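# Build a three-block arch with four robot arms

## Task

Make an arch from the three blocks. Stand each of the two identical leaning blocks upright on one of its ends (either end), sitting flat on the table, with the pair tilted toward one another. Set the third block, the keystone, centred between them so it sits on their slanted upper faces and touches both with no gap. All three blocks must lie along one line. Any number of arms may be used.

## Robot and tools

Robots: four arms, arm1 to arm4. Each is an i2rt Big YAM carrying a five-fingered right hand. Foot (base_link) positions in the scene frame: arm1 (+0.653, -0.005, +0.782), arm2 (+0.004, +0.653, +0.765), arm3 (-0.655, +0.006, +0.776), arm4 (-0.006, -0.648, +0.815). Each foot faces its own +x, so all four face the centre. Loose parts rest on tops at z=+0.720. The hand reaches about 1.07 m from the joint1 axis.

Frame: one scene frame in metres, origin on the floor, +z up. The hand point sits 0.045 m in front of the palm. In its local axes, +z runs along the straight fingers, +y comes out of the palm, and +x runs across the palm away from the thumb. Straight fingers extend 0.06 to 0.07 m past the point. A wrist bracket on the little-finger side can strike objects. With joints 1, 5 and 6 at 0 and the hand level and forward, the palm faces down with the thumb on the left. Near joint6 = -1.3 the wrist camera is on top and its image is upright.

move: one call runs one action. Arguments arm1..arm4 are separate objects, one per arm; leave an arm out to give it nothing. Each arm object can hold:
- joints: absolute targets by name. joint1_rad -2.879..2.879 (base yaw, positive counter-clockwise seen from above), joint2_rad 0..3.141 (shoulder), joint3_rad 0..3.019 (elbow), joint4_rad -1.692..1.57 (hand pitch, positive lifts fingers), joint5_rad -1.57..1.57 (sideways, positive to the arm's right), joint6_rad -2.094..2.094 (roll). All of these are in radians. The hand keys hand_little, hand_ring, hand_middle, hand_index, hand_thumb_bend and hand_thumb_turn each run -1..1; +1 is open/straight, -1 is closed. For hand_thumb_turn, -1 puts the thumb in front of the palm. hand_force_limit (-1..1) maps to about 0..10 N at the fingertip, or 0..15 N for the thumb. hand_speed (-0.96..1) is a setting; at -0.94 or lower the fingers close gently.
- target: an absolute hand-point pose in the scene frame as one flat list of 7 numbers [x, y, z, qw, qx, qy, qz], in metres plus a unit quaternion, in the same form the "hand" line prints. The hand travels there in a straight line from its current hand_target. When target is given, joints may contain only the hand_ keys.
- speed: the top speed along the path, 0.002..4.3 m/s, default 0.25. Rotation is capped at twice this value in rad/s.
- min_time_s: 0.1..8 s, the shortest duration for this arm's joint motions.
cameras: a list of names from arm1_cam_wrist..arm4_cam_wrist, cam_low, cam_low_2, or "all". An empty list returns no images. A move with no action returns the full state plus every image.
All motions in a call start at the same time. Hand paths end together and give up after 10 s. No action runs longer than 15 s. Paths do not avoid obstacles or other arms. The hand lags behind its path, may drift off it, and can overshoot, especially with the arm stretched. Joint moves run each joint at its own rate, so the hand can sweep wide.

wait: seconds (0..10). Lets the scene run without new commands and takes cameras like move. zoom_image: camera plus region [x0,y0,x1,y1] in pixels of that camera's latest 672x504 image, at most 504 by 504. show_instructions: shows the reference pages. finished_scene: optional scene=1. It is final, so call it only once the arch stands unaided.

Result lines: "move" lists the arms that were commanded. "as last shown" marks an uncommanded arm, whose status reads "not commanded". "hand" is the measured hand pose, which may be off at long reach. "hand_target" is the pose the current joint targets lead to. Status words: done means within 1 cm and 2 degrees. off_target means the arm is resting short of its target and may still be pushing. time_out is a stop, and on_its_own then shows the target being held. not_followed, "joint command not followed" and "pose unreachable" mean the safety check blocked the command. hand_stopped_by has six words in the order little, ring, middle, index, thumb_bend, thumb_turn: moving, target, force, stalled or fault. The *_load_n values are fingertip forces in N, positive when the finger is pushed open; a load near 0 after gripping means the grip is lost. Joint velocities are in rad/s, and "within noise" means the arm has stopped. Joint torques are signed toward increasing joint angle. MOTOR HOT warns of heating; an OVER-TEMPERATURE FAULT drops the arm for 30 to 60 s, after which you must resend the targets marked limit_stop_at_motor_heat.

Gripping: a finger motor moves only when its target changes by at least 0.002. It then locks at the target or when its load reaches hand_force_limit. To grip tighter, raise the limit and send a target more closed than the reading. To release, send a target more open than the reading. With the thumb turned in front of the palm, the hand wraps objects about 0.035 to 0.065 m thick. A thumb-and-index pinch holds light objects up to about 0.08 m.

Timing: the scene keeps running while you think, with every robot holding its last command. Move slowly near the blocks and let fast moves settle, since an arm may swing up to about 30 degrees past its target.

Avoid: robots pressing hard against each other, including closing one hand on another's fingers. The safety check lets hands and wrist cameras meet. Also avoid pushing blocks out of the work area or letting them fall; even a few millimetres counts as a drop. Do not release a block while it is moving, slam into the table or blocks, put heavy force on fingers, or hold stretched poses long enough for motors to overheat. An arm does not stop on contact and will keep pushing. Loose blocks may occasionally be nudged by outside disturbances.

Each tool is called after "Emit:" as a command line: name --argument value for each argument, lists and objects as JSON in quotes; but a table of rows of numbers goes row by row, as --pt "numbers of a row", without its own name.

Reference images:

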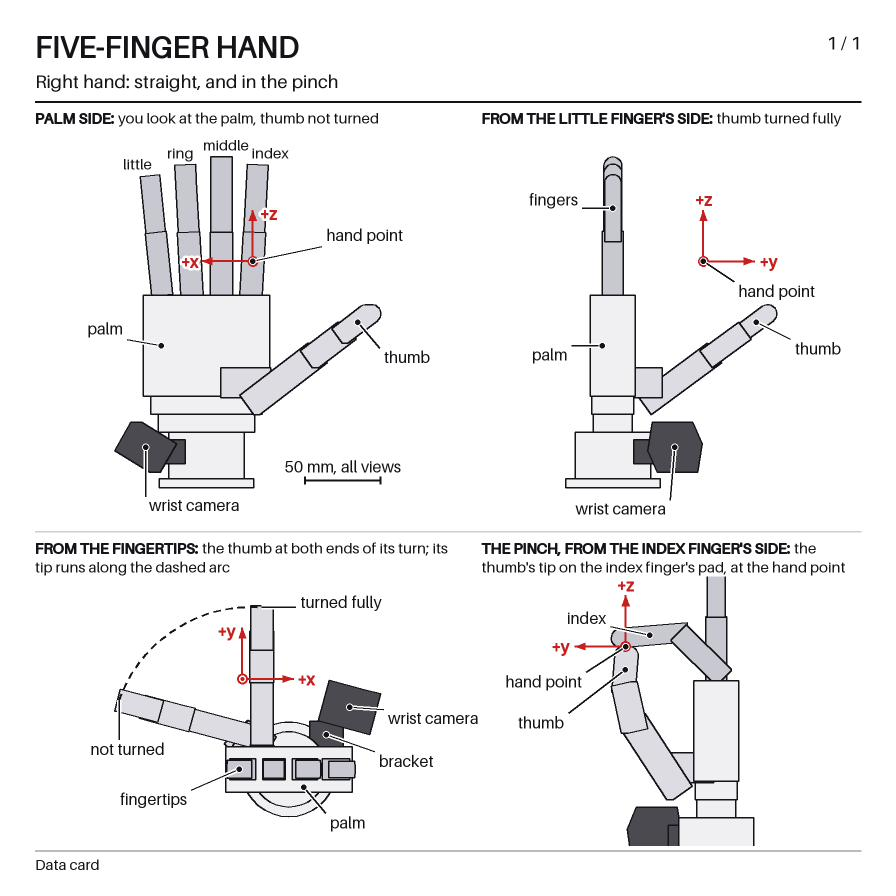

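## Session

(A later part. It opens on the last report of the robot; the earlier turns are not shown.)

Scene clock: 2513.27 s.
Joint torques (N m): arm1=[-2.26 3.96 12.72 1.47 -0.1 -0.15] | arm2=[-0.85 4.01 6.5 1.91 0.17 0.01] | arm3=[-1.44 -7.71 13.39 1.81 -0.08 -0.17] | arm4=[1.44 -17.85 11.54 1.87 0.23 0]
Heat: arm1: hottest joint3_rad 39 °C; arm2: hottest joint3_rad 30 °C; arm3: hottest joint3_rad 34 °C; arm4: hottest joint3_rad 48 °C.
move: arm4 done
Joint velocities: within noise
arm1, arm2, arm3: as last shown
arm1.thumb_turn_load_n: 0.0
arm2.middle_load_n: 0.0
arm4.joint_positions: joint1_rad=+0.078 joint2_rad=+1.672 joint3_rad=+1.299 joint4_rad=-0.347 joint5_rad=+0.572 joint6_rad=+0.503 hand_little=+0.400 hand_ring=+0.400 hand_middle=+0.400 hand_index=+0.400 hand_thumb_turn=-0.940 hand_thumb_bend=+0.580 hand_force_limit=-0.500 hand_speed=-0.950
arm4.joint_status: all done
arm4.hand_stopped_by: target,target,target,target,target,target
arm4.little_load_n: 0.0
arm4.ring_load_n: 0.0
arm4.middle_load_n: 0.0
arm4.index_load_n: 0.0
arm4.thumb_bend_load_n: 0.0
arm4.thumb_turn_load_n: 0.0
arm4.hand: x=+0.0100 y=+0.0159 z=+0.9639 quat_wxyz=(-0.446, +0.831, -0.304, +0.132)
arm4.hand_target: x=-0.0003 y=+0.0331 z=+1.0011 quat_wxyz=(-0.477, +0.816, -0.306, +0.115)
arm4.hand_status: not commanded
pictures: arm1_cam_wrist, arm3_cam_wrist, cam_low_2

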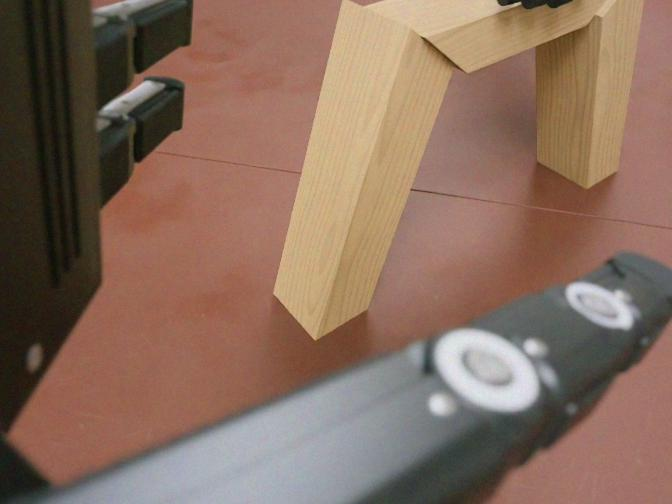

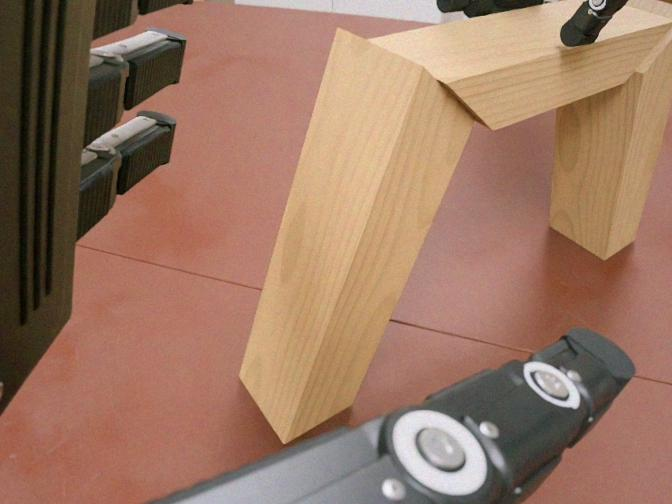

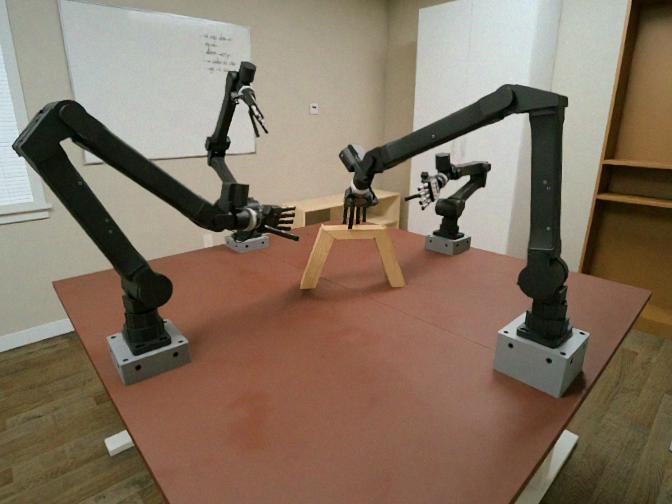

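Emit:
zoom_image --camera "cam_low_2" --region '[385, 275, 412, 295]'

Emit:
zoom_image --camera "cam_low_2" --region '[296, 276, 323, 296]'

Emit:
zoom_image --camera "arm1_cam_wrist" --region '[260, 270, 380, 350]'

Emit:
zoom_image --camera "arm3_cam_wrist" --region '[230, 360, 370, 450]'

Emit:
zoom_image --camera "arm3_cam_wrist" --region '[540, 200, 650, 270]'

Emit:
zoom_image --camera "arm1_cam_wrist" --region '[520, 140, 630, 210]'

Scaled by 18.667 from the camera's image (finer frame: 960x720).

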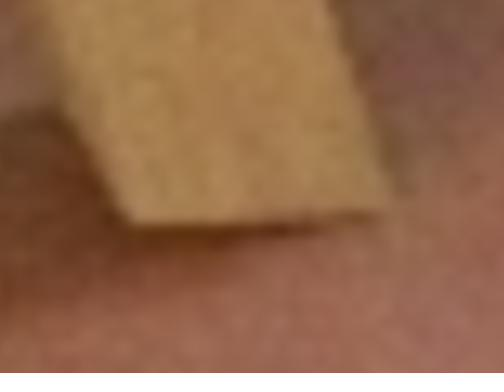

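Scaled by 18.667 from the camera's image (finer frame: 960x720).

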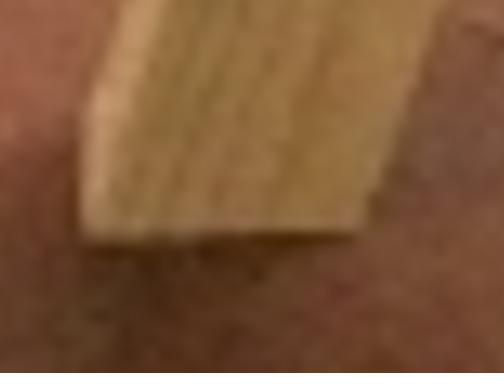

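Scaled by 4.200 from the camera's image (finer frame: 960x720).

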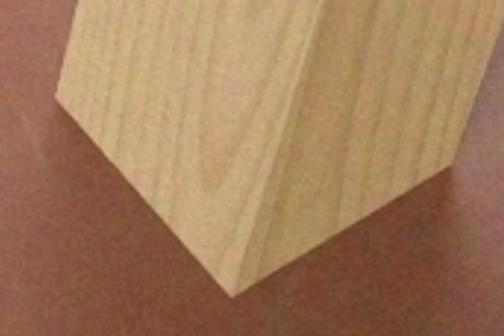

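Scaled by 3.600 from the camera's image (finer frame: 960x720).

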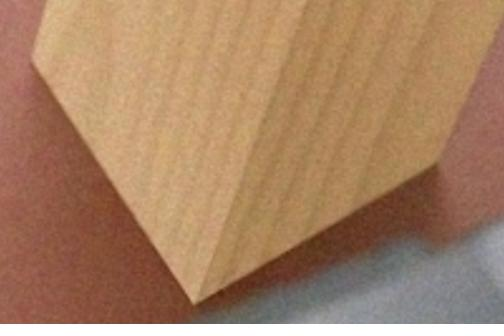

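Scaled by 4.582 from the camera's image (finer frame: 960x720).

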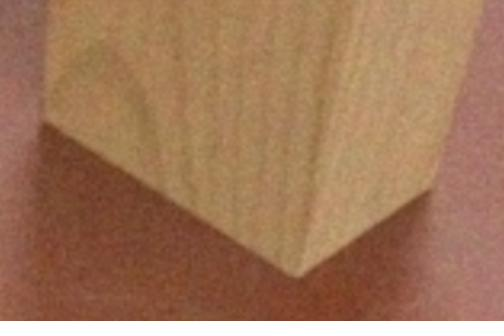

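Scaled by 4.582 from the camera's image (finer frame: 960x720).

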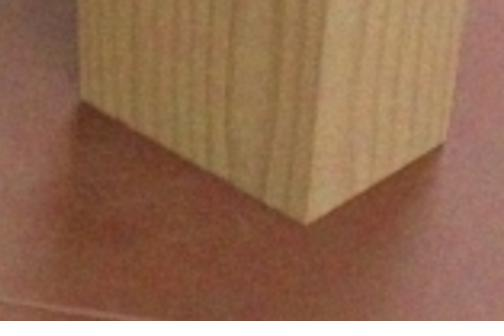

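Emit:
move --arm4 '{"joints": {"joint2_rad": 1.688, "hand_thumb_bend": 0.60, "hand_little": 0.42, "hand_ring": 0.42, "hand_middle": 0.42, "hand_index": 0.42, "hand_speed": -0.9}, "min_time_s": 2}' --cameras '["arm3_cam_wrist", "arm1_cam_wrist", "arm4_cam_wrist", "cam_low_2"]'

Scene clock: 2623.97 s.
Joint torques (N m): arm1=[-1.55 3.31 12.77 1.74 -0.08 -0.18] | arm2=[-0.91 4.19 6.48 1.87 0.18 0.03] | arm3=[-2.73 -6.77 13.22 1.83 -0.06 -0.27] | arm4=[1.49 -15.62 11.48 1.89 0.24 0.01]
Heat: arm1: hottest joint3_rad 40 °C; arm2: hottest joint3_rad 31 °C; arm3: hottest joint3_rad 35 °C; arm4: hottest joint3_rad 49 °C.
move: arm4 done
Joint velocities: arm1=[within noise] | arm2=[within noise] | arm3=[within noise] | arm4=[-0.015 -0.044 -0.012 -0.012 0.022 -0.022]
arm1, arm2, arm3: as last shown
arm1.thumb_turn_load_n: 0.5
arm2.little_load_n: 0.5
arm2.index_load_n: -0.5
arm3.thumb_turn_load_n: 0.5
arm4.joint_positions: joint1_rad=+0.078 joint2_rad=+1.679 joint3_rad=+1.299 joint4_rad=-0.347 joint5_rad=+0.572 joint6_rad=+0.503 hand_little=+0.420 hand_ring=+0.420 hand_middle=+0.420 hand_index=+0.420 hand_thumb_turn=-0.940 hand_thumb_bend=+0.600 hand_force_limit=-0.500 hand_speed=-0.900
arm4.joint_status: all done
arm4.hand_stopped_by: target,target,target,target,target,target
arm4.little_load_n: 0.0
arm4.ring_load_n: 0.0
arm4.middle_load_n: 0.0
arm4.index_load_n: 0.0
arm4.thumb_bend_load_n: 0.0
arm4.thumb_turn_load_n: 0.0
arm4.hand: x=+0.0099 y=+0.0160 z=+0.9593 quat_wxyz=(-0.443, +0.833, -0.304, +0.134)
arm4.hand_target: x=-0.0006 y=+0.0346 z=+0.9797 quat_wxyz=(-0.464, +0.823, -0.303, +0.121)
arm4.hand_status: not commanded
pictures: arm1_cam_wrist, arm3_cam_wrist, arm4_cam_wrist, cam_low_2

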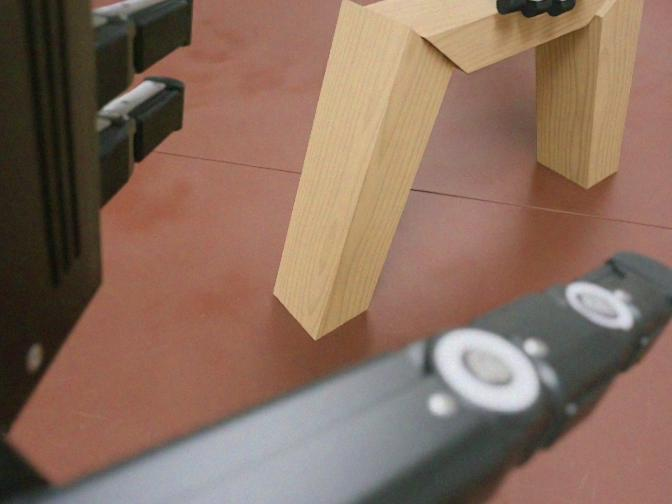

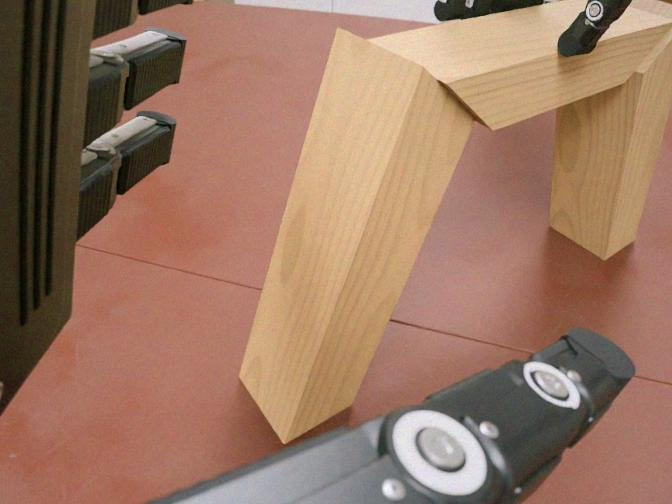

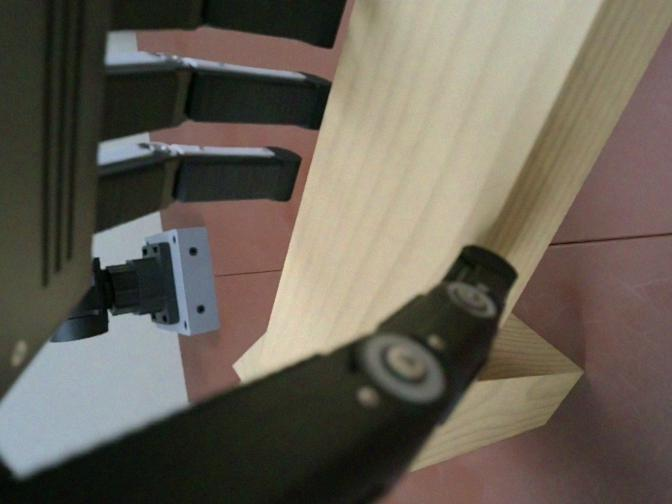

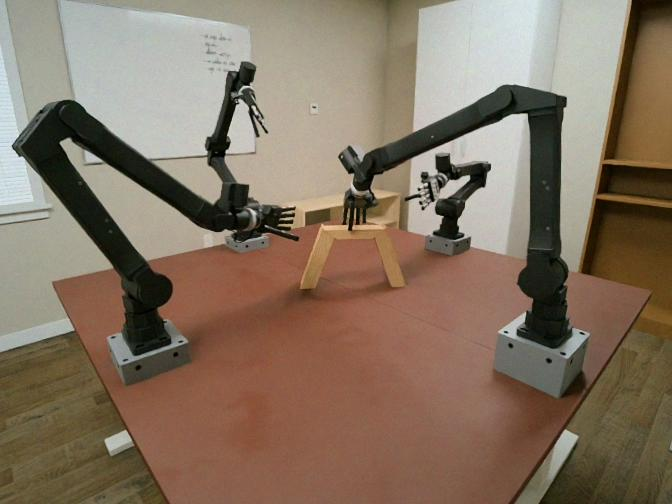

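Emit:
move --arm4 '{"joints": {"joint2_rad": 1.705}, "min_time_s": 2}' --cameras '["arm3_cam_wrist", "arm1_cam_wrist"]'

Scene clock: 2639.23 s.
Joint torques (N m): arm1=[-1.79 3.08 12.57 1.42 -0.15 -0.18] | arm2=[-0.73 4.01 6.49 1.87 0.18 0.03] | arm3=[-1.44 -6.24 13.39 1.8 -0.09 -0.21] | arm4=[1.32 -16.26 11.38 1.8 0.23 0.02]
Heat: arm1: hottest joint3_rad 40 °C; arm2: hottest joint3_rad 31 °C; arm3: hottest joint3_rad 35 °C; arm4: hottest joint3_rad 49 °C.
move: arm4 done
Joint velocities: within noise
arm1, arm2, arm3: as last shown
arm1.thumb_turn_load_n: 0.0
arm2.little_load_n: 0.0
arm2.index_load_n: 0.0
arm4.joint_positions: joint1_rad=+0.078 joint2_rad=+1.700 joint3_rad=+1.299 joint4_rad=-0.345 joint5_rad=+0.572 joint6_rad=+0.503 hand_little=+0.420 hand_ring=+0.420 hand_middle=+0.420 hand_index=+0.420 hand_thumb_turn=-0.940 hand_thumb_bend=+0.600 hand_force_limit=-0.500 hand_speed=-0.900
arm4.joint_status: all done
arm4.hand_stopped_by: target,target,target,target,target,target
arm4.little_load_n: 0.0
arm4.ring_load_n: 0.0
arm4.middle_load_n: 0.0
arm4.index_load_n: 0.0
arm4.thumb_bend_load_n: 0.0
arm4.thumb_turn_load_n: 0.0
arm4.hand: x=+0.0097 y=+0.0166 z=+0.9465 quat_wxyz=(-0.435, +0.837, -0.302, +0.137)
arm4.hand_target: x=-0.0008 y=+0.0350 z=+0.9682 quat_wxyz=(-0.457, +0.827, -0.302, +0.124)
arm4.hand_status: not commanded
pictures: arm1_cam_wrist, arm3_cam_wrist

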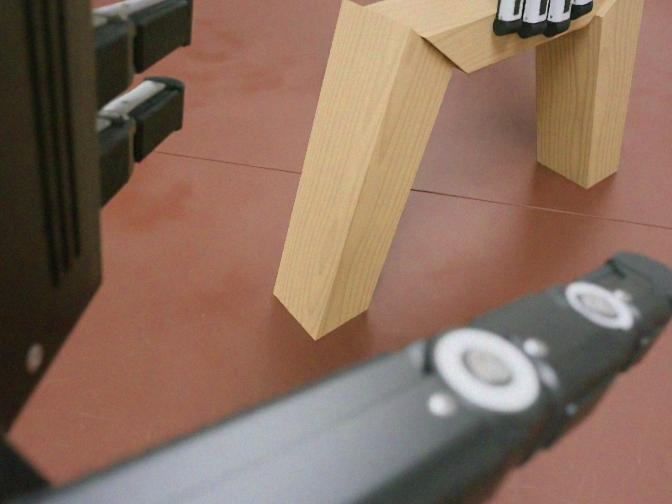

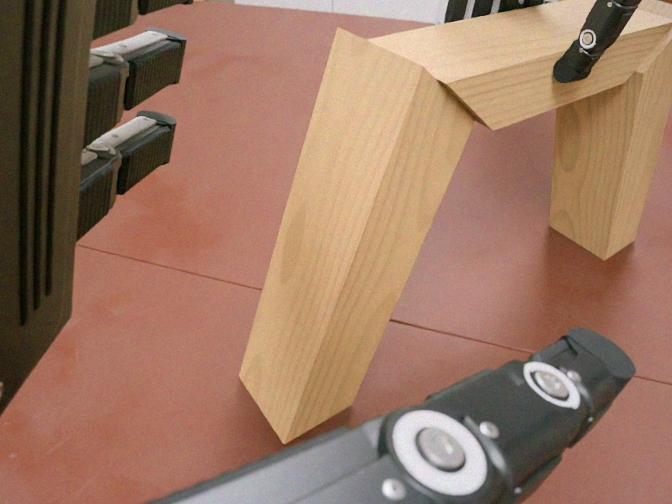

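Emit:
move --arm4 '{"joints": {"hand_thumb_bend": 0.562, "hand_little": 0.345, "hand_ring": 0.345, "hand_middle": 0.345, "hand_index": 0.345, "hand_force_limit": -0.8, "hand_speed": -0.95}}' --cameras '["arm3_cam_wrist", "arm1_cam_wrist"]'

Scene clock: 2649.27 s.
Joint torques (N m): arm1=[-1.96 3.19 12.68 1.48 -0.1 -0.19] | arm2=[-0.91 4.19 6.42 1.89 0.19 0.03] | arm3=[-2.26 -7.71 13.33 1.91 -0.09 -0.23] | arm4=[1.26 -16.44 11.37 1.77 0.26 0.01]
Heat: arm1: hottest joint3_rad 40 °C; arm2: hottest joint3_rad 31 °C; arm3: hottest joint3_rad 35 °C; arm4: hottest joint3_rad 49 °C.
move: arm4 done
Joint velocities: within noise
arm1, arm2, arm3: as last shown
arm1.thumb_turn_load_n: 0.5
arm4.joint_positions: joint1_rad=+0.078 joint2_rad=+1.700 joint3_rad=+1.299 joint4_rad=-0.345 joint5_rad=+0.572 joint6_rad=+0.503 hand_little=+0.346 hand_ring=+0.347 hand_middle=+0.346 hand_index=+0.346 hand_thumb_turn=-0.940 hand_thumb_bend=+0.565 hand_force_limit=-0.800 hand_speed=-0.950
arm4.joint_status: all done
arm4.hand_stopped_by: target,force,target,target,force,target
arm4.little_load_n: 1.0
arm4.ring_load_n: 1.0
arm4.middle_load_n: 0.0
arm4.index_load_n: 0.0
arm4.thumb_bend_load_n: 2.5
arm4.thumb_turn_load_n: 1.5
arm4.hand: x=+0.0097 y=+0.0166 z=+0.9465 quat_wxyz=(-0.435, +0.837, -0.302, +0.137)
arm4.hand_target: x=-0.0008 y=+0.0350 z=+0.9682 quat_wxyz=(-0.457, +0.827, -0.302, +0.124)
arm4.hand_status: not commanded
pictures: arm1_cam_wrist, arm3_cam_wrist

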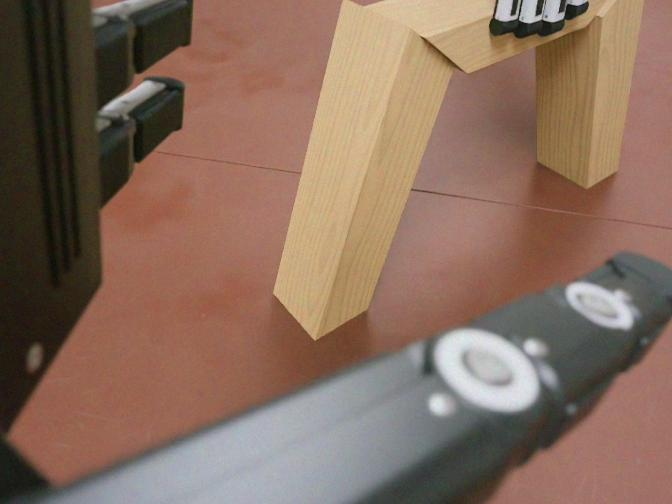

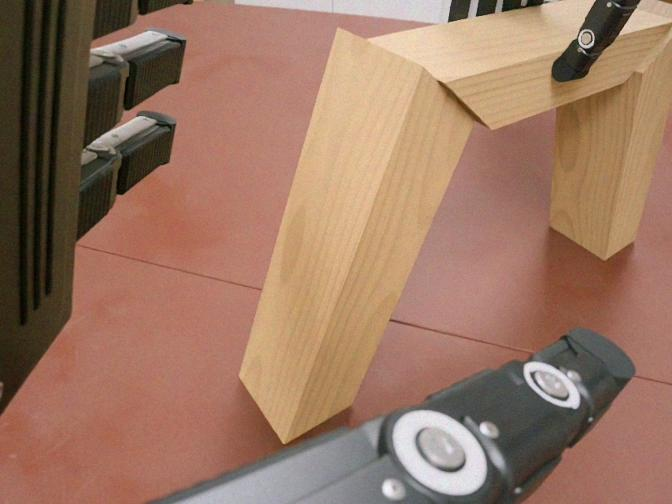

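Emit:
move --arm4 '{"joints": {"hand_thumb_bend": 0.555, "hand_little": 0.325, "hand_ring": 0.335, "hand_force_limit": -0.5, "hand_speed": -0.95}}' --cameras '[]'

Emit:
move --arm4 '{"joints": {"hand_thumb_turn": -0.90, "hand_speed": -0.95}}' --cameras '["arm3_cam_wrist", "arm1_cam_wrist"]'

Emit:
zoom_image --camera "arm3_cam_wrist" --region '[325, 15, 495, 135]'

Emit:
zoom_image --camera "arm1_cam_wrist" --region '[335, 0, 505, 110]'

Scene clock: 2659.00 s.
Joint torques (N m): arm1=[-1.9 3.25 12.57 1.48 -0.1 -0.17] | arm2=[-0.79 3.9 6.48 1.92 0.19 0.04] | arm3=[-1.9 -6.59 13.23 1.81 -0.09 -0.22] | arm4=[1.32 -16.21 11.4 1.78 0.24 0.01]
Heat: arm1: hottest joint3_rad 40 °C; arm2: hottest joint3_rad 31 °C; arm3: hottest joint3_rad 35 °C; arm4: hottest joint3_rad 49 °C.
move: arm4 done
Joint velocities: within noise
arm1, arm3: as last shown
arm1.thumb_bend_load_n: -0.5
arm2.joint_positions: joint1_rad=-0.035 joint2_rad=+0.598 joint3_rad=+1.402 joint4_rad=-1.432 joint5_rad=+0.144 joint6_rad=-0.899 hand_little=+1.000 hand_ring=+1.000 hand_middle=+1.000 hand_index=+1.000 hand_thumb_turn=+1.000 hand_thumb_bend=+1.000 hand_force_limit=+0.000 hand_speed=-0.800
arm2.joint_status: not commanded
arm2.hand_stopped_by: target,target,target,target,target,target
arm2.little_load_n: 0.0
arm2.ring_load_n: 0.0
arm2.middle_load_n: 0.0
arm2.index_load_n: -0.5
arm2.thumb_bend_load_n: 0.0
arm2.thumb_turn_load_n: 0.0
arm2.hand: x=-0.0600 y=+0.4722 z=+1.2376 quat_wxyz=(+0.270, +0.333, -0.823, +0.374)
arm2.hand_target: x=-0.0599 y=+0.4721 z=+1.2467 quat_wxyz=(+0.274, +0.330, -0.818, +0.383)
arm2.hand_status: not commanded
arm3.thumb_turn_load_n: 0.0
arm4.joint_positions: joint1_rad=+0.078 joint2_rad=+1.700 joint3_rad=+1.299 joint4_rad=-0.345 joint5_rad=+0.572 joint6_rad=+0.503 hand_little=+0.333 hand_ring=+0.338 hand_middle=+0.346 hand_index=+0.346 hand_thumb_turn=-0.940 hand_thumb_bend=+0.563 hand_force_limit=-0.500 hand_speed=-0.950
arm4.joint_status: all done
arm4.hand_stopped_by: force,force,target,target,force,target
arm4.little_load_n: 2.5
arm4.ring_load_n: 1.5
arm4.middle_load_n: 0.0
arm4.index_load_n: 0.0
arm4.thumb_bend_load_n: 4.5
arm4.thumb_turn_load_n: 3.0
arm4.hand: x=+0.0097 y=+0.0166 z=+0.9465 quat_wxyz=(-0.435, +0.837, -0.302, +0.137)
arm4.hand_target: x=-0.0008 y=+0.0350 z=+0.9682 quat_wxyz=(-0.457, +0.827, -0.302, +0.124)
arm4.hand_status: not commanded

Scene clock: 2659.90 s.
Joint torques (N m): arm1=[-1.79 3.84 12.72 1.57 -0.09 -0.14] | arm2=[-0.73 4.25 6.52 1.94 0.19 0.03] | arm3=[-3.14 -6.89 13.6 1.96 -0.1 -0.24] | arm4=[1.44 -16.32 11.34 1.73 0.25 0]
Heat: arm1: hottest joint3_rad 40 °C; arm2: hottest joint3_rad 31 °C; arm3: hottest joint3_rad 35 °C; arm4: hottest joint3_rad 49 °C.
move: arm4 done
Joint velocities: within noise
arm1.joint_positions: joint1_rad=+0.176 joint2_rad=+0.226 joint3_rad=+0.234 joint4_rad=-0.203 joint5_rad=-0.116 joint6_rad=-1.369 hand_little=+1.000 hand_ring=+1.000 hand_middle=+1.000 hand_index=+1.000 hand_thumb_turn=-1.000 hand_thumb_bend=+1.000 hand_force_limit=-0.350 hand_speed=-0.850
arm1.joint_status: not commanded
arm1.hand_stopped_by: target,target,target,target,target,target
arm1.little_load_n: 0.0
arm1.ring_load_n: 0.0
arm1.middle_load_n: 0.0
arm1.index_load_n: 0.0
arm1.thumb_bend_load_n: 0.0
arm1.thumb_turn_load_n: 0.0
arm1.hand: x=+0.3420 y=-0.0228 z=+0.9724 quat_wxyz=(-0.616, -0.019, +0.772, -0.156)
arm1.hand_target: x=+0.3402 y=-0.0201 z=+0.9997 quat_wxyz=(-0.633, -0.021, +0.759, -0.153)
arm1.hand_status: not commanded
arm2: as last shown
arm2.middle_load_n: -0.5
arm2.index_load_n: 0.0
arm3.joint_positions: joint1_rad=+0.175 joint2_rad=+1.128 joint3_rad=+0.424 joint4_rad=+0.511 joint5_rad=-0.158 joint6_rad=-1.302 hand_little=+1.000 hand_ring=+1.000 hand_middle=+1.000 hand_index=+1.000 hand_thumb_turn=-1.000 hand_thumb_bend=+1.000 hand_force_limit=-0.350 hand_speed=-0.850
arm3.joint_status: not commanded
arm3.hand_stopped_by: target,target,target,target,target,target
arm3.little_load_n: 0.0
arm3.ring_load_n: 0.0
arm3.middle_load_n: 0.0
arm3.index_load_n: 0.0
arm3.thumb_bend_load_n: 0.0
arm3.thumb_turn_load_n: 0.0
arm3.hand: x=-0.1854 y=+0.0472 z=+0.9344 quat_wxyz=(-0.186, +0.770, -0.004, +0.610)
arm3.hand_target: x=-0.1690 y=+0.0418 z=+0.9655 quat_wxyz=(-0.180, +0.754, +0.000, +0.632)
arm3.hand_status: not commanded
arm4.joint_positions: joint1_rad=+0.078 joint2_rad=+1.700 joint3_rad=+1.299 joint4_rad=-0.345 joint5_rad=+0.572 joint6_rad=+0.503 hand_little=+0.333 hand_ring=+0.338 hand_middle=+0.346 hand_index=+0.346 hand_thumb_turn=-0.900 hand_thumb_bend=+0.563 hand_force_limit=-0.500 hand_speed=-0.950
arm4.joint_status: all done
arm4.hand_stopped_by: force,force,target,target,force,target
arm4.little_load_n: 1.5
arm4.ring_load_n: 1.0
arm4.middle_load_n: 0.0
arm4.index_load_n: 0.5
arm4.thumb_bend_load_n: 3.0
arm4.thumb_turn_load_n: 0.5
arm4.hand: x=+0.0097 y=+0.0166 z=+0.9465 quat_wxyz=(-0.435, +0.837, -0.302, +0.137)
arm4.hand_target: x=-0.0008 y=+0.0350 z=+0.9682 quat_wxyz=(-0.457, +0.827, -0.302, +0.124)
arm4.hand_status: not commanded
pictures: arm1_cam_wrist, arm3_cam_wrist

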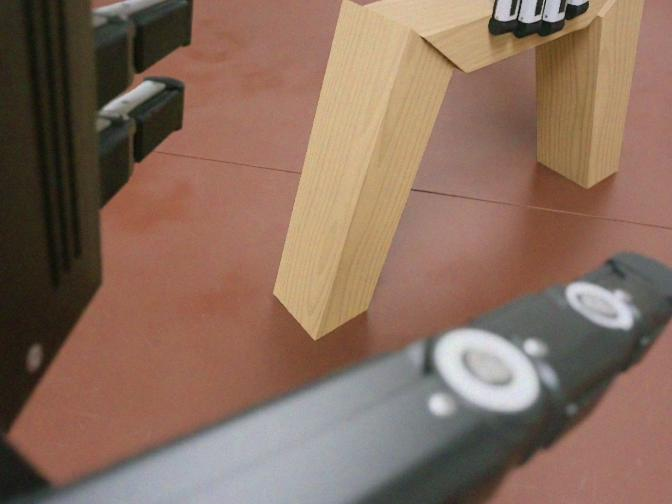

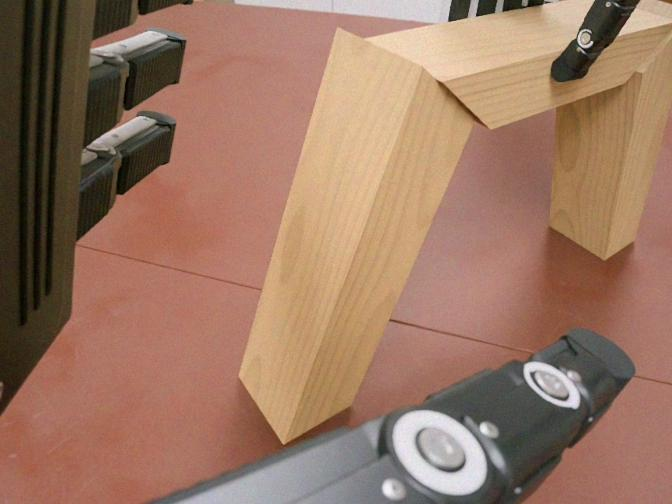

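Scaled by 2.965 from the camera's image (finer frame: 960x720).

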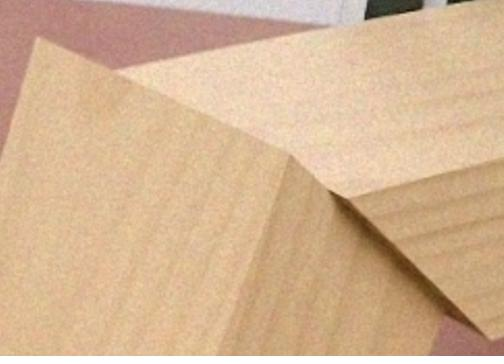

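Scaled by 2.965 from the camera's image (finer frame: 960x720).

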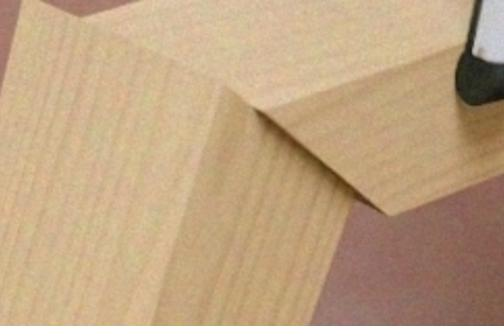

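Emit:
move --arm4 '{"joints": {"hand_thumb_bend": 0.552, "hand_little": 0.318, "hand_force_limit": -0.45, "hand_speed": -0.95}}' --cameras '[]'

Emit:
move --arm4 '{"joints": {"hand_thumb_turn": -0.87, "hand_speed": -0.95}}' --cameras '["arm3_cam_wrist", "arm1_cam_wrist", "cam_low_2"]'

Emit:
zoom_image --camera "arm3_cam_wrist" --region '[325, 15, 495, 135]'

Emit:
zoom_image --camera "arm1_cam_wrist" --region '[335, 0, 505, 110]'

Scene clock: 2669.83 s.
Joint torques (N m): arm1=[-1.55 4.07 12.52 1.52 -0.1 -0.17] | arm2=[-0.85 4.07 6.46 1.91 0.19 0.02] | arm3=[-1.61 -6.59 13.38 1.68 -0.1 -0.19] | arm4=[1.38 -16.09 11.34 1.81 0.24 0.01]
Heat: arm1: hottest joint3_rad 40 °C; arm2: hottest joint3_rad 31 °C; arm3: hottest joint3_rad 35 °C; arm4: hottest joint3_rad 49 °C.
move: arm4 done
Joint velocities: within noise
arm1, arm2, arm3: as last shown
arm1.index_load_n: -0.5
arm2.middle_load_n: 0.0
arm4.joint_positions: joint1_rad=+0.078 joint2_rad=+1.700 joint3_rad=+1.299 joint4_rad=-0.345 joint5_rad=+0.572 joint6_rad=+0.503 hand_little=+0.318 hand_ring=+0.338 hand_middle=+0.346 hand_index=+0.346 hand_thumb_turn=-0.900 hand_thumb_bend=+0.558 hand_force_limit=-0.450 hand_speed=-0.950
arm4.joint_status: all done
arm4.hand_stopped_by: target,force,target,target,force,target
arm4.little_load_n: 2.0
arm4.ring_load_n: 0.0
arm4.middle_load_n: 0.0
arm4.index_load_n: 2.5
arm4.thumb_bend_load_n: 4.0
arm4.thumb_turn_load_n: 0.0
arm4.hand: x=+0.0097 y=+0.0166 z=+0.9465 quat_wxyz=(-0.435, +0.837, -0.302, +0.137)
arm4.hand_target: x=-0.0008 y=+0.0350 z=+0.9682 quat_wxyz=(-0.457, +0.827, -0.302, +0.124)
arm4.hand_status: not commanded

Scene clock: 2670.63 s.
Joint torques (N m): arm1=[-1.67 3.78 12.67 1.61 -0.1 -0.16] | arm2=[-0.79 4.13 6.48 1.94 0.17 0.02] | arm3=[-3.02 -6.59 13.3 1.85 -0.05 -0.23] | arm4=[1.08 -16.38 11.38 1.74 0.25 0]
Heat: arm1: hottest joint3_rad 40 °C; arm2: hottest joint3_rad 31 °C; arm3: hottest joint3_rad 35 °C; arm4: hottest joint3_rad 49 °C.
move: arm4 done
Joint velocities: within noise
arm1, arm2, arm3: as last shown
arm1.index_load_n: 0.0
arm1.thumb_turn_load_n: 0.5
arm3.ring_load_n: 0.5
arm3.thumb_turn_load_n: 0.5
arm4.joint_positions: joint1_rad=+0.078 joint2_rad=+1.700 joint3_rad=+1.299 joint4_rad=-0.345 joint5_rad=+0.572 joint6_rad=+0.503 hand_little=+0.318 hand_ring=+0.338 hand_middle=+0.346 hand_index=+0.346 hand_thumb_turn=-0.870 hand_thumb_bend=+0.558 hand_force_limit=-0.450 hand_speed=-0.950
arm4.joint_status: all done
arm4.hand_stopped_by: target,force,target,target,force,target
arm4.little_load_n: 1.5
arm4.ring_load_n: 0.0
arm4.middle_load_n: 0.0
arm4.index_load_n: 2.5
arm4.thumb_bend_load_n: 4.0
arm4.thumb_turn_load_n: -2.0
arm4.hand: x=+0.0097 y=+0.0166 z=+0.9465 quat_wxyz=(-0.435, +0.837, -0.302, +0.137)
arm4.hand_target: x=-0.0008 y=+0.0350 z=+0.9682 quat_wxyz=(-0.457, +0.827, -0.302, +0.124)
arm4.hand_status: not commanded
pictures: arm1_cam_wrist, arm3_cam_wrist, cam_low_2

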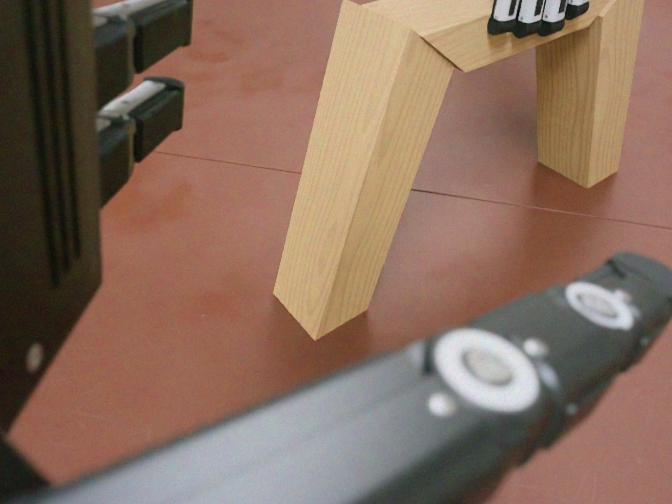

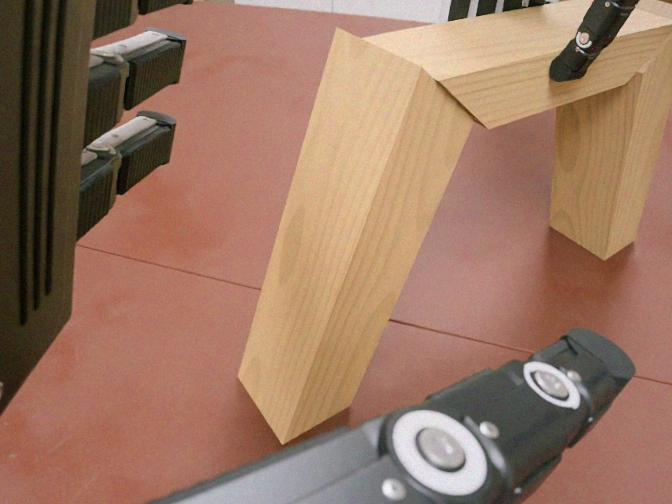

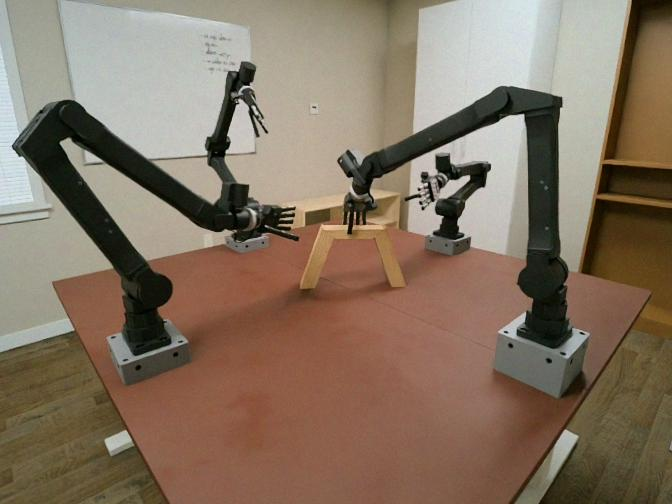

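Scaled by 2.965 from the camera's image (finer frame: 960x720).

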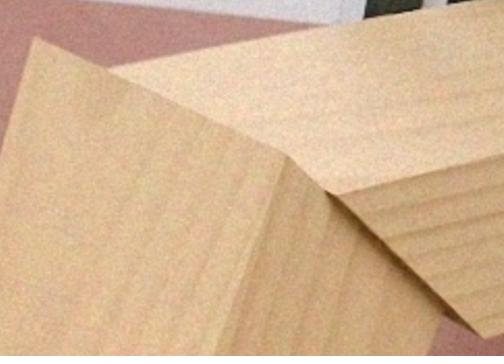

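Scaled by 2.965 from the camera's image (finer frame: 960x720).

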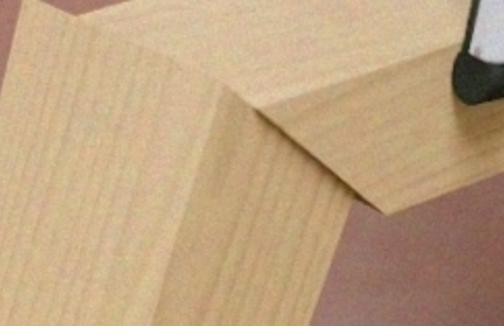

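Emit:
move --arm4 '{"joints": {"hand_thumb_bend": 0.548, "hand_middle": 0.325, "hand_ring": 0.32, "hand_force_limit": -0.3, "hand_speed": -0.95}}' --cameras '[]'

Emit:
move --arm4 '{"target": [-0.0008, 0.0350, 0.9762, -0.457, 0.827, -0.302, 0.124], "speed": 0.02}' --cameras '["arm3_cam_wrist", "arm1_cam_wrist", "cam_low_2"]'

Emit:
zoom_image --camera "arm3_cam_wrist" --region '[325, 15, 495, 135]'

Emit:
zoom_image --camera "arm1_cam_wrist" --region '[335, 0, 505, 110]'

Scene clock: 2680.80 s.
Joint torques (N m): arm1=[-1.32 3.37 12.67 1.52 -0.11 -0.15] | arm2=[-0.85 4.13 6.46 1.89 0.19 0.02] | arm3=[-3.02 -7.24 13.39 1.87 -0.13 -0.22] | arm4=[1.38 -16.21 11.3 1.74 0.25 0]
Heat: arm1: hottest joint3_rad 40 °C; arm2: hottest joint3_rad 31 °C; arm3: hottest joint3_rad 35 °C; arm4: hottest joint3_rad 49 °C.
move: arm4 done
Joint velocities: within noise
arm1, arm2, arm3: as last shown
arm2.thumb_turn_load_n: 0.5
arm3.ring_load_n: 0.0
arm3.thumb_turn_load_n: 0.0
arm4.joint_positions: joint1_rad=+0.078 joint2_rad=+1.700 joint3_rad=+1.299 joint4_rad=-0.345 joint5_rad=+0.572 joint6_rad=+0.503 hand_little=+0.318 hand_ring=+0.321 hand_middle=+0.327 hand_index=+0.346 hand_thumb_turn=-0.870 hand_thumb_bend=+0.554 hand_force_limit=-0.300 hand_speed=-0.950
arm4.joint_status: all done
arm4.hand_stopped_by: target,target,force,target,force,target
arm4.little_load_n: 0.0
arm4.ring_load_n: 2.0
arm4.middle_load_n: 3.0
arm4.index_load_n: 1.0
arm4.thumb_bend_load_n: 6.5
arm4.thumb_turn_load_n: 0.0
arm4.hand: x=+0.0097 y=+0.0166 z=+0.9465 quat_wxyz=(-0.435, +0.837, -0.302, +0.137)
arm4.hand_target: x=-0.0008 y=+0.0350 z=+0.9682 quat_wxyz=(-0.457, +0.827, -0.302, +0.124)
arm4.hand_status: not commanded

Scene clock: 2681.77 s.
Joint torques (N m): arm1=[-1.9 3.6 12.72 1.68 -0.12 -0.19] | arm2=[-0.85 4.13 6.43 1.94 0.18 0.02] | arm3=[-1.85 -7.06 13.22 1.88 -0.1 -0.21] | arm4=[1.38 -17.26 11.9 1.01 0.25 0.03]
Heat: arm1: hottest joint3_rad 40 °C; arm2: hottest joint3_rad 31 °C; arm3: hottest joint3_rad 35 °C; arm4: hottest joint3_rad 49 °C.
move: arm4 off_target
Joint velocities: within noise
arm1, arm2, arm3: as last shown
arm1.thumb_turn_load_n: 0.0
arm2.thumb_turn_load_n: 0.0
arm3.thumb_bend_load_n: -0.5
arm3.thumb_turn_load_n: 0.5
arm4.joint_positions: joint1_rad=+0.078 joint2_rad=+1.700 joint3_rad=+1.299 joint4_rad=-0.345 joint5_rad=+0.572 joint6_rad=+0.503 hand_little=+0.318 hand_ring=+0.321 hand_middle=+0.327 hand_index=+0.346 hand_thumb_turn=-0.870 hand_thumb_bend=+0.554 hand_force_limit=-0.300 hand_speed=-0.950
arm4.joint_status: not commanded
arm4.hand_stopped_by: target,target,force,target,force,target
arm4.little_load_n: 0.0
arm4.ring_load_n: 2.5
arm4.middle_load_n: 3.0
arm4.index_load_n: 1.0
arm4.thumb_bend_load_n: 6.5
arm4.thumb_turn_load_n: 0.0
arm4.hand: x=+0.0097 y=+0.0166 z=+0.9465 quat_wxyz=(-0.435, +0.837, -0.302, +0.137)
arm4.hand_target: x=-0.0008 y=+0.0333 z=+0.9764 quat_wxyz=(-0.457, +0.827, -0.302, +0.124)
arm4.hand_status: off_target (0.037 m and 3.1 deg from the pose sent, 0.036 m and 3.1 deg at the start)
pictures: arm1_cam_wrist, arm3_cam_wrist, cam_low_2

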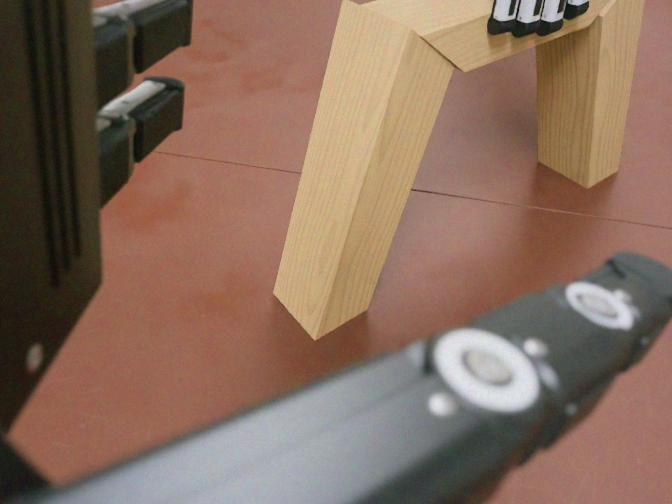

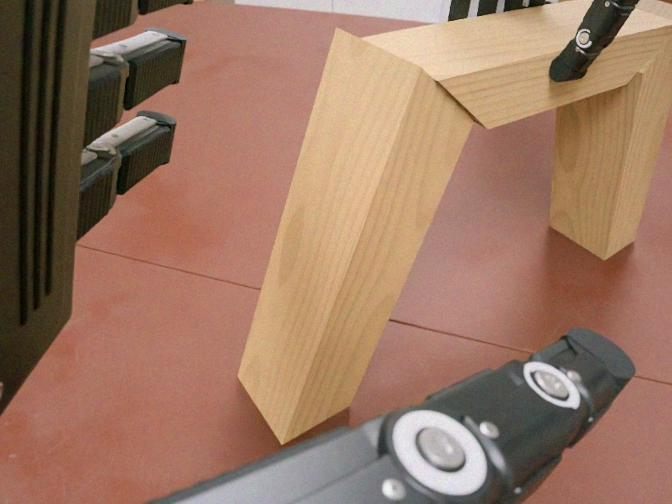

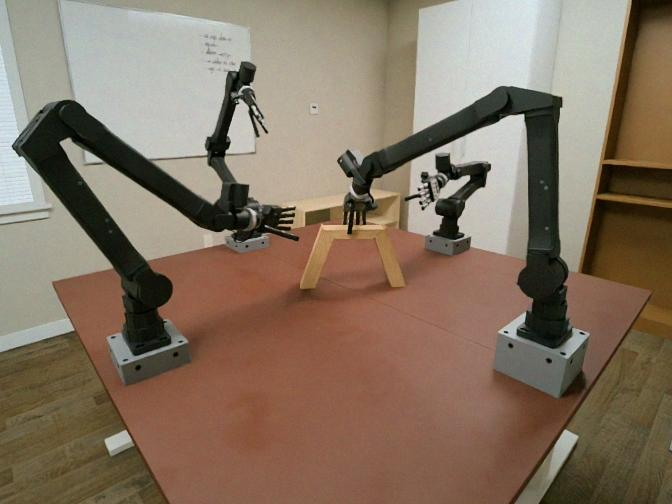

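Scaled by 2.965 from the camera's image (finer frame: 960x720).

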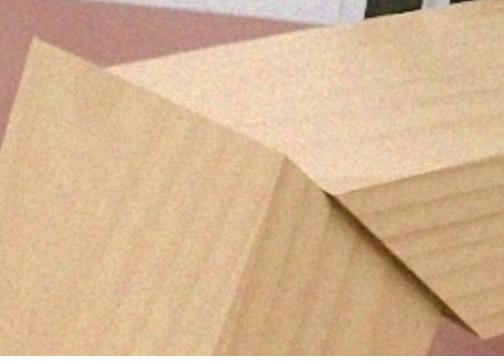

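Scaled by 2.965 from the camera's image (finer frame: 960x720).

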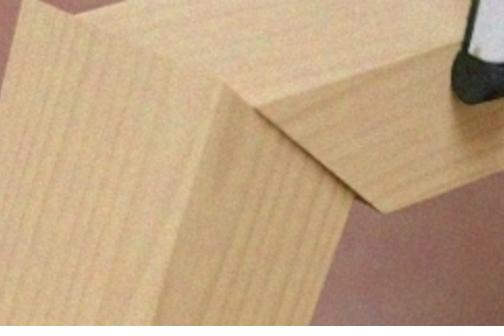

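Emit:
move --arm4 '{"target": [-0.0008, 0.0350, 0.9852, -0.457, 0.827, -0.302, 0.124], "speed": 0.02}' --cameras '["arm3_cam_wrist", "arm1_cam_wrist"]'

Emit:
zoom_image --camera "arm3_cam_wrist" --region '[325, 15, 495, 135]'

Emit:
zoom_image --camera "arm1_cam_wrist" --region '[335, 0, 505, 110]'

Scene clock: 2688.63 s.
Joint torques (N m): arm1=[-1.85 4.31 12.66 1.57 -0.08 -0.13] | arm2=[-0.85 3.96 6.45 1.91 0.18 0.03] | arm3=[-2.26 -6.71 13.39 1.88 -0.1 -0.2] | arm4=[1.55 -18.08 12.34 0.96 0.27 0.03]
Heat: arm1: hottest joint3_rad 40 °C; arm2: hottest joint3_rad 31 °C; arm3: hottest joint3_rad 35 °C; arm4: hottest joint3_rad 49 °C.
move: arm4 off_target
Joint velocities: within noise
arm1, arm2, arm3: as last shown
arm4.joint_positions: joint1_rad=+0.078 joint2_rad=+1.700 joint3_rad=+1.308 joint4_rad=-0.366 joint5_rad=+0.572 joint6_rad=+0.503 hand_little=+0.318 hand_ring=+0.320 hand_middle=+0.327 hand_index=+0.346 hand_thumb_turn=-0.870 hand_thumb_bend=+0.554 hand_force_limit=-0.300 hand_speed=-0.950
arm4.joint_status: not commanded
arm4.hand_stopped_by: target,target,force,target,force,target
arm4.little_load_n: 0.0
arm4.ring_load_n: 0.5
arm4.middle_load_n: 3.0
arm4.index_load_n: 2.0
arm4.thumb_bend_load_n: 6.5
arm4.thumb_turn_load_n: 0.0
arm4.hand: x=+0.0098 y=+0.0154 z=+0.9474 quat_wxyz=(-0.430, +0.840, -0.301, +0.139)
arm4.hand_target: x=-0.0007 y=+0.0330 z=+0.9857 quat_wxyz=(-0.457, +0.827, -0.302, +0.124)
arm4.hand_status: off_target (0.044 m and 3.8 deg from the pose sent, 0.044 m and 3.1 deg at the start)
pictures: arm1_cam_wrist, arm3_cam_wrist

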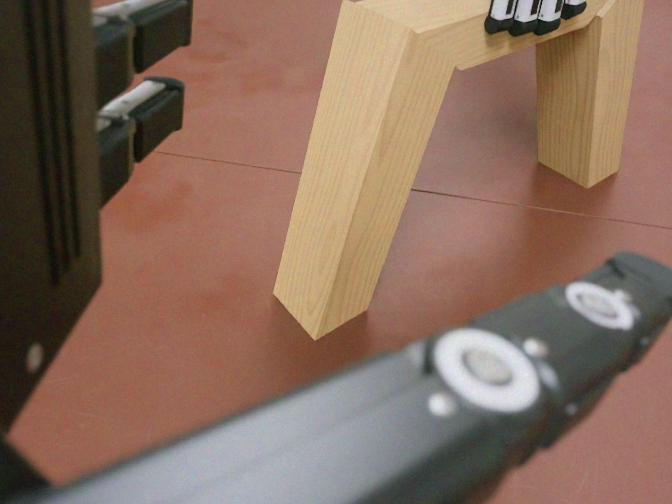

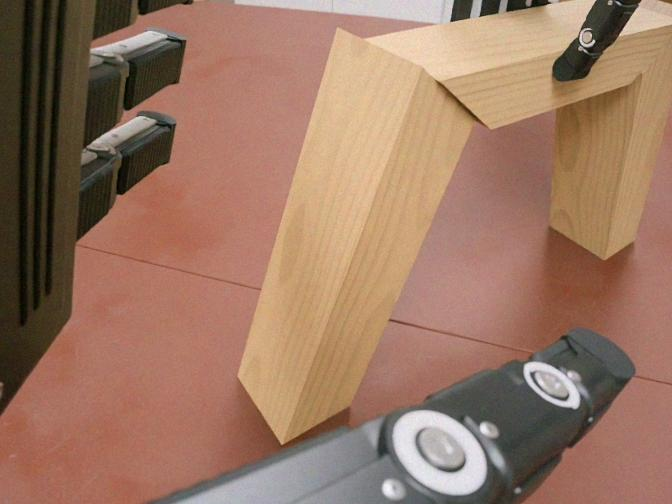

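Scaled by 2.965 from the camera's image (finer frame: 960x720).

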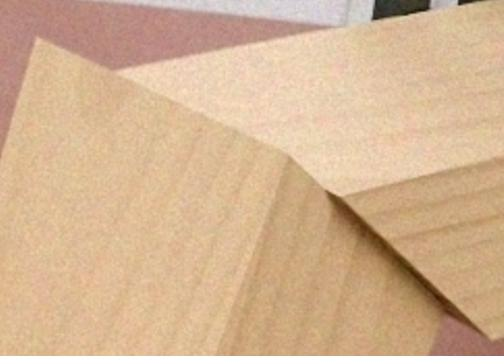

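Scaled by 2.965 from the camera's image (finer frame: 960x720).

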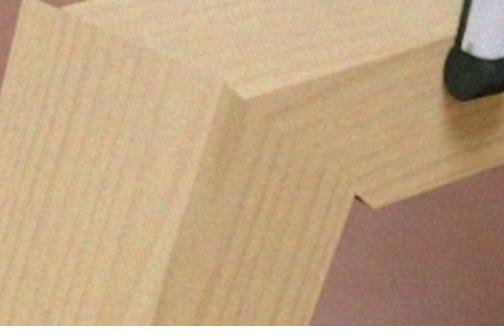

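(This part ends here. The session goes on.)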